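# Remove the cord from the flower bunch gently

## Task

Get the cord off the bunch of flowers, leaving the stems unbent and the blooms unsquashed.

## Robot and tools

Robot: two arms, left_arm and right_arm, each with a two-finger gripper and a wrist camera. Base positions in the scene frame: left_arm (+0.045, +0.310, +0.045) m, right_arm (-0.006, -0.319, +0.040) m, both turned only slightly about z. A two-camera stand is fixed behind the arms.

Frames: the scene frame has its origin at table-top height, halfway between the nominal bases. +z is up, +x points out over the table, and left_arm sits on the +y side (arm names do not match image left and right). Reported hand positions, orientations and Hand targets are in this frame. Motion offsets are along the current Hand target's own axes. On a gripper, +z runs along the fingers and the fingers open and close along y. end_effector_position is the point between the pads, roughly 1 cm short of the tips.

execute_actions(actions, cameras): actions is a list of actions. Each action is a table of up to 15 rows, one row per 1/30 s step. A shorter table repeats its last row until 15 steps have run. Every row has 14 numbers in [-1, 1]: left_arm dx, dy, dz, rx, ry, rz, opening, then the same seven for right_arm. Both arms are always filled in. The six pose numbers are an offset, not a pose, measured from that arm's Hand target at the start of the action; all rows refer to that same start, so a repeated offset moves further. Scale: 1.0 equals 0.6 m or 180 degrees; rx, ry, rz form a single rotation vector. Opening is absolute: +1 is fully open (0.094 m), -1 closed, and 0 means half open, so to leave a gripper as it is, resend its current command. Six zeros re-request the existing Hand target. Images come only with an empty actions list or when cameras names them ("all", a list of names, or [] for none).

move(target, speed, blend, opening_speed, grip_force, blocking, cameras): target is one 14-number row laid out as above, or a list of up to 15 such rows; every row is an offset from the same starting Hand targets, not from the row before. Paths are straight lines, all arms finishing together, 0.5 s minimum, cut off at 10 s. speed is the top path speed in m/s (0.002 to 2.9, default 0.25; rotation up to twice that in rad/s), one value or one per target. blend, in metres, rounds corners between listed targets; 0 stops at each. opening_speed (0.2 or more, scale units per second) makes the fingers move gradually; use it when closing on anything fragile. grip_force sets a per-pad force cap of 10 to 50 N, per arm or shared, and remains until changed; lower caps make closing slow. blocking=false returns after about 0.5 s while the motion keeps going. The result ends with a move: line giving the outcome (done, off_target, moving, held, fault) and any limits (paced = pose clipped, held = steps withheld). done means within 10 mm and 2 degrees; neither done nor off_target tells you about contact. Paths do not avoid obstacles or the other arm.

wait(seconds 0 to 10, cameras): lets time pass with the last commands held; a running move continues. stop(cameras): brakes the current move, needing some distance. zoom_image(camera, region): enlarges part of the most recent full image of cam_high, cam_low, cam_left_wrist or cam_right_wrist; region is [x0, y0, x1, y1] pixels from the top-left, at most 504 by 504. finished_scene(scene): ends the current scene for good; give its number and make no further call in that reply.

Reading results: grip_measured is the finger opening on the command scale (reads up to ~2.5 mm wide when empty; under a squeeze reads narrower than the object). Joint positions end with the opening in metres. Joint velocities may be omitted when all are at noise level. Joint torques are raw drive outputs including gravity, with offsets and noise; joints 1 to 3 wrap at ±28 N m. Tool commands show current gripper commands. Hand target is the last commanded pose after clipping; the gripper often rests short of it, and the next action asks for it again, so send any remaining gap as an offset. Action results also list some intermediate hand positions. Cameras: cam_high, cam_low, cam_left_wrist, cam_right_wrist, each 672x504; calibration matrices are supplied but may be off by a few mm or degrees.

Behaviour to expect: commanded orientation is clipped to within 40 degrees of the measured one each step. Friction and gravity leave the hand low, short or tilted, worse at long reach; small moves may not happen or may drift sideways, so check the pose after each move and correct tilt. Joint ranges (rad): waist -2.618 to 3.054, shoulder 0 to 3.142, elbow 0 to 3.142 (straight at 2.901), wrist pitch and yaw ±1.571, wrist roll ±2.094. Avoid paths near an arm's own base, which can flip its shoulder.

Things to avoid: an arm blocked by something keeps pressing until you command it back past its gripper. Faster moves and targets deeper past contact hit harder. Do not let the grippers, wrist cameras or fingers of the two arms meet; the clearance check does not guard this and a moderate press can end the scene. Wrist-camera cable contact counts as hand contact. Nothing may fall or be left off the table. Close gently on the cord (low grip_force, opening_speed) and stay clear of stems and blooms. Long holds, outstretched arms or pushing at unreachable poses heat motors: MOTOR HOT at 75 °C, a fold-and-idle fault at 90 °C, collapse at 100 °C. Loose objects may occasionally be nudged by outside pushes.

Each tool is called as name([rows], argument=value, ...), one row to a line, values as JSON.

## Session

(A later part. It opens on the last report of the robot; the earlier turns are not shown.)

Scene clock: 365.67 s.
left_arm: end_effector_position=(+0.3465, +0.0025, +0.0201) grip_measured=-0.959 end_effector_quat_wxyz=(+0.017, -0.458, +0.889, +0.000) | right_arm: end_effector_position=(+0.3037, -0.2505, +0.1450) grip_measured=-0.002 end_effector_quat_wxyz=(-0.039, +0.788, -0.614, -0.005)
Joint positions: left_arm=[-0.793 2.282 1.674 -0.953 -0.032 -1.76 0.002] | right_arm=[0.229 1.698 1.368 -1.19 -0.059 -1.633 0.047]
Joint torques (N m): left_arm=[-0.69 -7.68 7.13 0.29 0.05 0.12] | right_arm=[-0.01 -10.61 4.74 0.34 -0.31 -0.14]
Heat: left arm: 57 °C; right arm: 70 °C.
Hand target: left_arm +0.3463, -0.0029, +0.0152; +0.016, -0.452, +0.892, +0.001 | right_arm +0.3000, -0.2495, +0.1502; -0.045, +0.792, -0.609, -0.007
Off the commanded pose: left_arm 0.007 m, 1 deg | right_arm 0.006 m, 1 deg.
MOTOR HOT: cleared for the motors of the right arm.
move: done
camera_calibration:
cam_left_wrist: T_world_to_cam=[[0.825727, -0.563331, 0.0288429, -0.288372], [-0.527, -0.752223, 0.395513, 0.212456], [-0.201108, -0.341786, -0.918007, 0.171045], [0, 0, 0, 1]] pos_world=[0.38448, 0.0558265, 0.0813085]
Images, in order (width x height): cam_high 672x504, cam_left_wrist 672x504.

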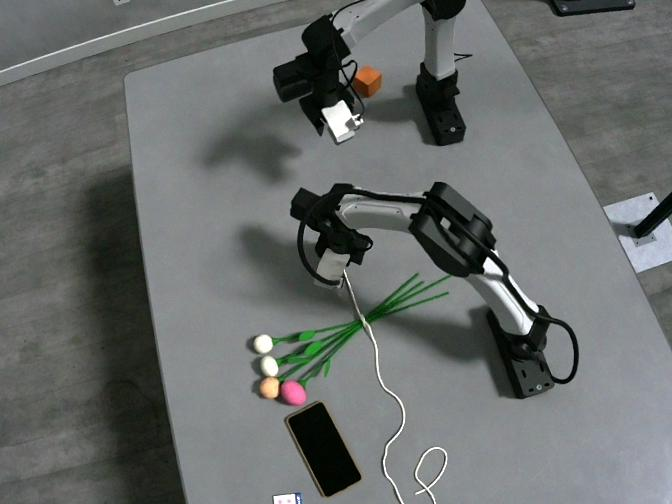

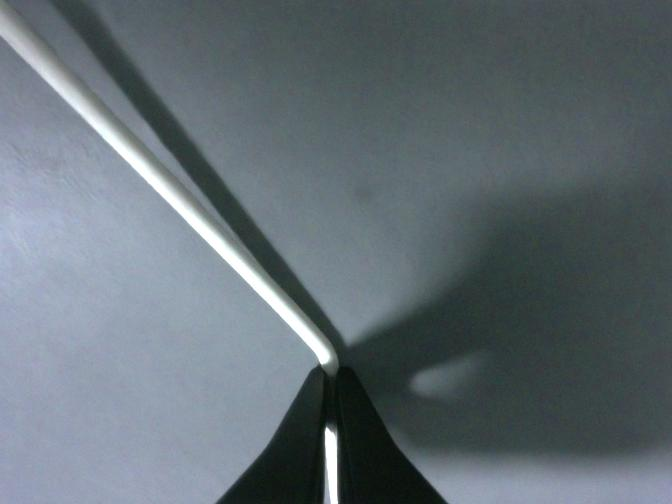

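move([
  [0.154,-0.07,0,0,0,0.08,-1,0,0,0,0,0,0,0],
  [0.154,-0.07,0,0,0,0.08,-0.5,0,0,0,0,0,0,0],
  [0.154,-0.07,-0.14,0,0,0.08,-0.5,0,0,0,0,0,0,0],
  [-0.257,0.222,-0.14,0,0,-0.2,-0.2,0,0,0,0,0,0,0],
], speed=[0.06,0.1,0.2,0.25], cameras=["cam_left_wrist","cam_high"])

Scene clock: 382.70 s.
left_arm: end_effector_position=(+0.3253, +0.2009, +0.0930) grip_measured=-0.202 end_effector_quat_wxyz=(-0.011, +0.702, -0.712, -0.017) | right_arm: end_effector_position=(+0.3037, -0.2505, +0.1450) grip_measured=-0.002 end_effector_quat_wxyz=(-0.039, +0.788, -0.614, -0.005)
Joint positions: left_arm=[-0.374 1.747 1.193 -1.04 -0.033 -1.945 0.037] | right_arm=[0.229 1.698 1.368 -1.19 -0.059 -1.633 0.047]
Joint torques (N m): left_arm=[0.21 -8.65 4.81 0.29 0.13 0.03] | right_arm=[0.05 -10.59 4.7 0.34 -0.32 -0.16]
Heat: left arm: 58 °C; right arm: 67 °C.
Hand target: left_arm +0.3278, +0.1988, +0.1021; -0.016, +0.705, -0.709, +0.004 | right_arm +0.3000, -0.2495, +0.1502; -0.045, +0.792, -0.609, -0.007
Off the commanded pose: left_arm 0.010 m, 3 deg | right_arm 0.006 m, 1 deg.
move: off_target (left_arm); target 2's new opening was sent with left_arm's hand 0.011 m and 1 deg from that target; target 4's new opening was sent with left_arm's hand 0.010 m and 3 deg from that target
camera_calibration:
cam_left_wrist: T_world_to_cam=[[0.999982, 0.00493275, 0.00350059, -0.329774], [0.00320013, -0.922558, 0.385844, 0.184469], [0.00513277, -0.385826, -0.922557, 0.24364], [0, 0, 0, 1]] pos_world=[0.327927, 0.265813, 0.15475]
Images, in order (width x height): cam_high 672x504, cam_left_wrist 672x504.

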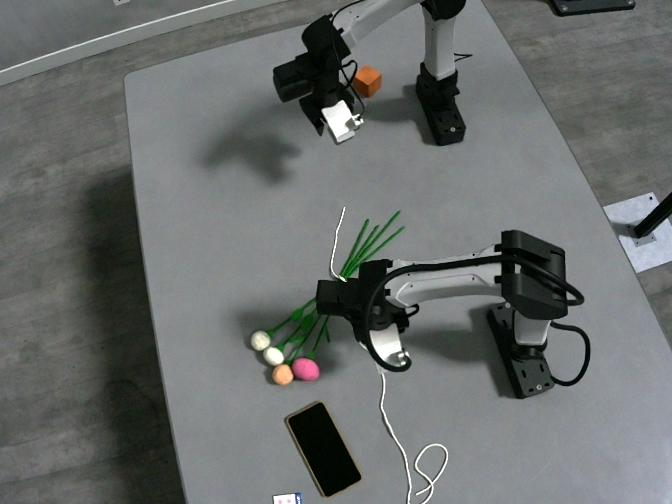

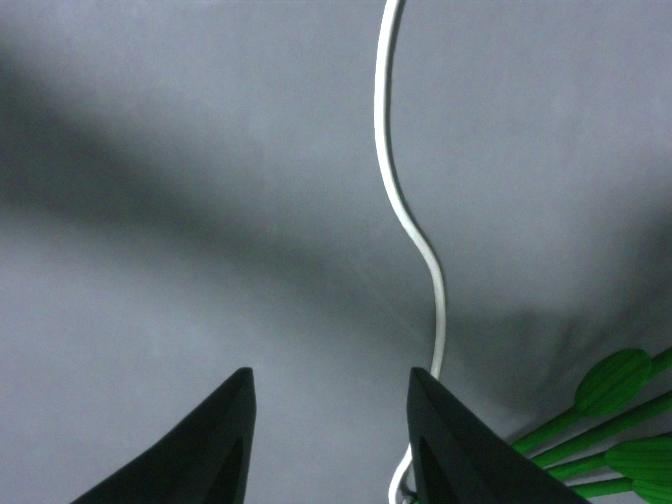

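move([
  [-0.067,-0.035,0.08,0,0,0,-0.2,-0.412,-0.137,0.1,0,0,0.39,0],
  [-0.067,-0.035,0.152,0,0,0,-0.2,-0.412,-0.137,0.12,0,0,0.39,0],
  [-0.067,-0.035,0.152,0,0,0,-1,-0.412,-0.137,0.12,0,0,0.39,0],
], cameras=["cam_left_wrist","cam_right_wrist"])

Scene clock: 403.93 s.
left_arm: end_effector_position=(+0.3516, +0.2400, +0.0166) grip_measured=-0.959 end_effector_quat_wxyz=(-0.020, +0.705, -0.709, +0.003) | right_arm: end_effector_position=(+0.3166, +0.0140, +0.1024) grip_measured=-0.002 end_effector_quat_wxyz=(+0.028, -0.303, +0.952, +0.034)
Joint positions: left_arm=[-0.226 1.885 1.03 -0.69 -0.032 -1.805 0.002] | right_arm=[0.832 2.277 2.02 -1.232 -0.034 0.173 0.047]
Joint torques (N m): left_arm=[0.69 -5.34 4.34 0.4 0.14 0.14] | right_arm=[0.32 -13.49 4.74 0.74 0 0.13]
Heat: left arm: 56 °C; right arm: 64 °C.
Hand target: left_arm +0.3514, +0.2404, +0.0121; -0.015, +0.705, -0.709, +0.004 | right_arm +0.3186, +0.0154, +0.1000; +0.033, -0.298, +0.953, +0.031
Off the commanded pose: left_arm 0.004 m, 1 deg | right_arm 0.003 m, 1 deg.
move: done
camera_calibration:
cam_left_wrist: T_world_to_cam=[[0.998846, 0.0137334, 0.046033, -0.358421], [-0.00582214, -0.916591, 0.399785, 0.251421], [0.0476838, -0.399591, -0.915452, 0.17637], [0, 0, 0, 1]] pos_world=[0.351061, 0.305848, 0.0774433]
cam_right_wrist: T_world_to_cam=[[0.585019, -0.810508, -0.028817, -0.174945], [-0.755526, -0.557562, 0.343956, 0.251407], [-0.294846, -0.179449, -0.938543, 0.283596], [0, 0, 0, 1]] pos_world=[0.375908, 0.0492714, 0.174653]
Images, in order (width x height): cam_left_wrist 672x504, cam_right_wrist 672x504.

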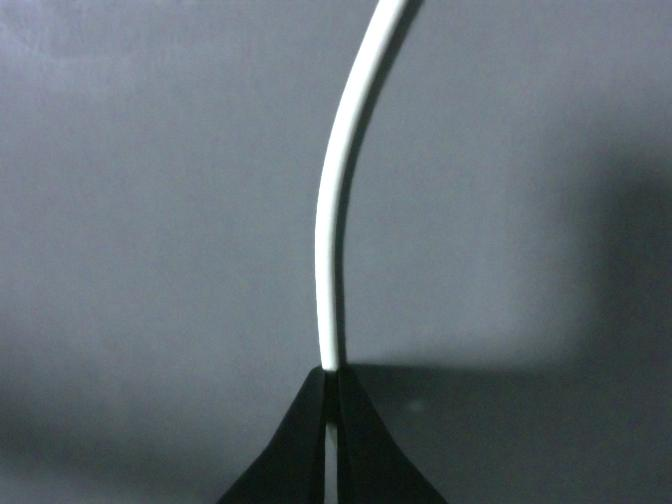

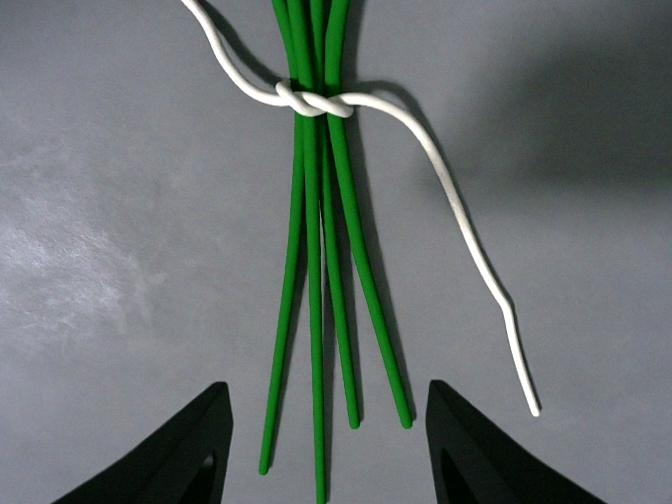

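move([
  [0,0,0,0,0,0,-1,-0.041,0,0.147,0,0,0,0],
  [0,0,0,0,0,0,-1,-0.041,0,0.147,0,0,0,-0.75],
  [-0.48,0,-0.02,0,0,0,-1,-0.041,0,0.147,0,0,0,-0.75],
], speed=[0.12,0.1,0.06], grip_force=[50,25], cameras=["all"])

Scene clock: 421.33 s.
left_arm: end_effector_position=(+0.3487, +0.5209, +0.0261) grip_measured=-0.959 end_effector_quat_wxyz=(-0.009, +0.707, -0.707, +0.010) | right_arm: end_effector_position=(+0.3378, +0.0438, +0.0154) grip_measured=-0.750 end_effector_quat_wxyz=(+0.036, -0.308, +0.950, +0.042)
Joint positions: left_arm=[0.631 2.051 1.32 -0.818 0.017 -0.954 0.002] | right_arm=[0.842 2.476 2.02 -1.011 -0.041 0.173 0.012]
Joint torques (N m): left_arm=[0.4 -7.05 7.54 0.23 -0.05 0.16] | right_arm=[-0.85 -14.23 6.06 0.4 0.08 0.08]
Heat: left arm: 55 °C; right arm: 65 °C.
Hand target: left_arm +0.3524, +0.5281, +0.0290; -0.015, +0.705, -0.709, +0.004 | right_arm +0.3426, +0.0365, +0.0142; +0.033, -0.298, +0.953, +0.032
Off the commanded pose: left_arm 0.009 m, 1 deg | right_arm 0.009 m, 2 deg.
grip_force (N): 50, 25
move: done
camera_calibration:
cam_left_wrist: T_world_to_cam=[[0.99903, 0.0191416, 0.039669, -0.362447], [0.000554016, -0.906021, 0.423232, 0.49669], [0.0440423, -0.422799, -0.905153, 0.310501], [0, 0, 0, 1]] pos_world=[0.348145, 0.588229, 0.0852133]
cam_right_wrist: T_world_to_cam=[[0.593586, -0.803792, -0.039671, -0.168728], [-0.753427, -0.572366, 0.323642, 0.314158], [-0.282847, -0.16222, -0.945348, 0.208743], [0, 0, 0, 1]] pos_world=[0.395892, 0.0780532, 0.0889661]

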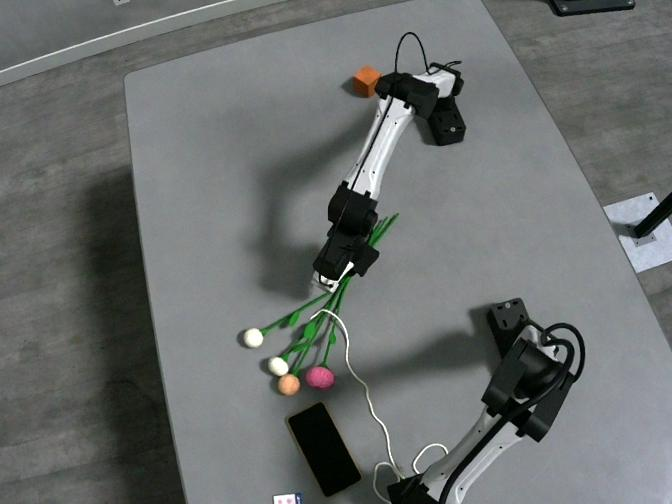

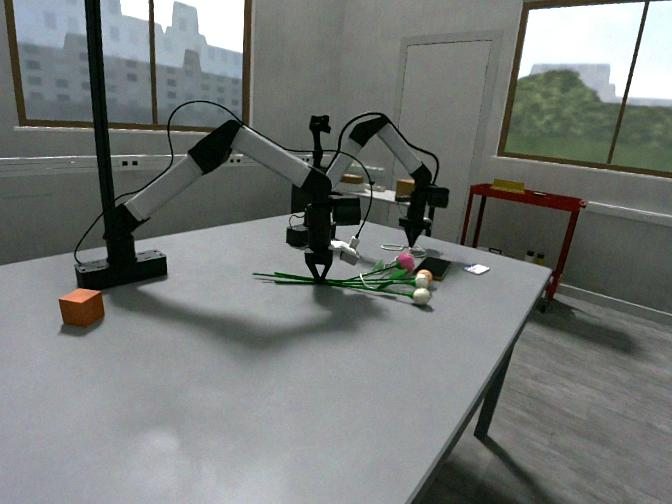

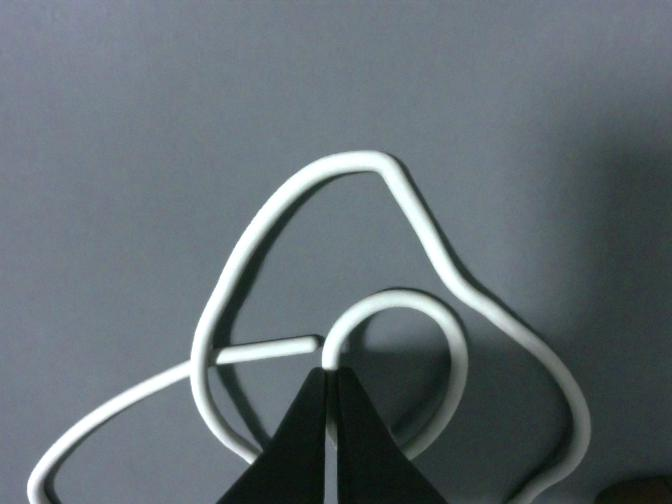

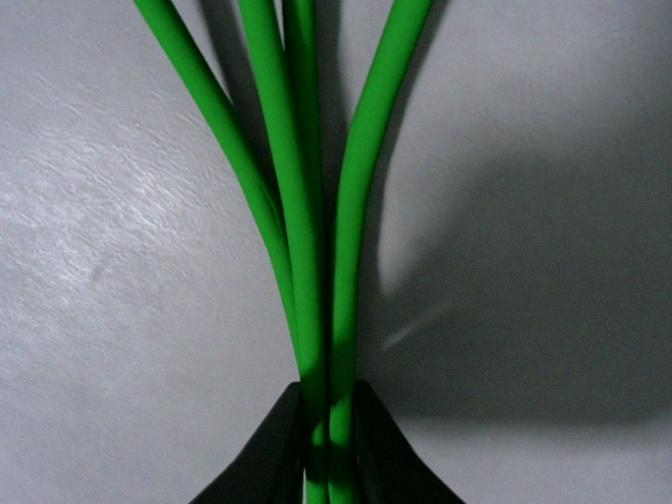

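move([
  [-0.2,0.0,-0.01,0,0,0,-1,0,0,0,0,0,0,-0.75],
  [-0.2,0,-0.01,0,0,0,-0.4,0,0,0,0,0,0,-0.3],
  [-0.2,0,-0.15,0,0,0,-0.4,0,0,-0.15,0,0,0,-0.3],
], speed=0.1, cameras=["cam_high","cam_right_wrist"])

zoom_image(camera="cam_high", region=[230, 190, 480, 440])

Scene clock: 433.17 s.
left_arm: end_effector_position=(+0.3472, +0.6392, +0.0943) grip_measured=-0.402 end_effector_quat_wxyz=(+0.016, +0.707, -0.707, +0.009) | right_arm: end_effector_position=(+0.3298, +0.0277, +0.0770) grip_measured=-0.303 end_effector_quat_wxyz=(+0.005, -0.303, +0.953, +0.022)
Joint positions: left_arm=[0.85 2.337 2.07 -1.336 0.017 -0.735 0.028] | right_arm=[0.832 2.449 2.222 -1.314 -0.035 0.173 0.033]
Joint torques (N m): left_arm=[0.35 -13.34 8.18 0.13 0.03 0.17] | right_arm=[-0.49 -19.21 7.02 0.37 0 0.04]
Heat: left arm: 55 °C; right arm: 66 °C.
Hand target: left_arm +0.3506, +0.6466, +0.1209; -0.016, +0.705, -0.709, +0.004 | right_arm +0.3386, +0.0292, +0.1038; +0.033, -0.298, +0.953, +0.032
Off the commanded pose: left_arm 0.028 m, 4 deg | right_arm 0.028 m, 3 deg.
grip_force (N): 50, 25
move: off_target (left_arm, right_arm)
camera_calibration:
cam_right_wrist: T_world_to_cam=[[0.584426, -0.811169, -0.0212128, -0.172656], [-0.741618, -0.544561, 0.391735, 0.269119], [-0.329315, -0.213209, -0.919833, 0.276878], [0, 0, 0, 1]] pos_world=[0.391669, 0.0655309, 0.145595]
Images, in order (width x height): cam_high 672x504, cam_right_wrist 672x504.

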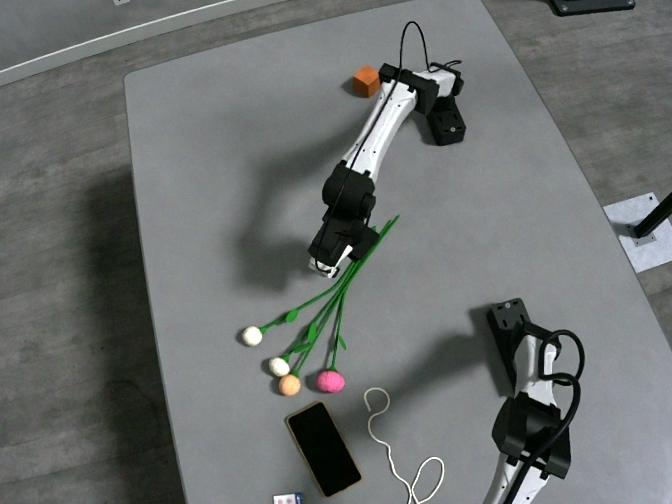

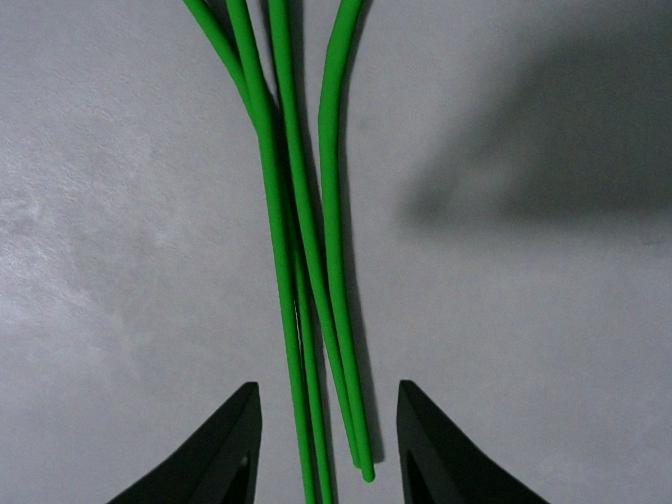

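Scaled by 2.016 from the camera's 672x504 image, which has a finer 960x720 frame.

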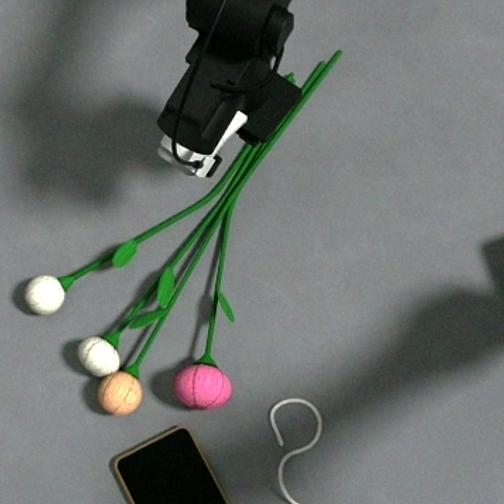

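finished_scene(scene=2)

The scene is finished: the task was done.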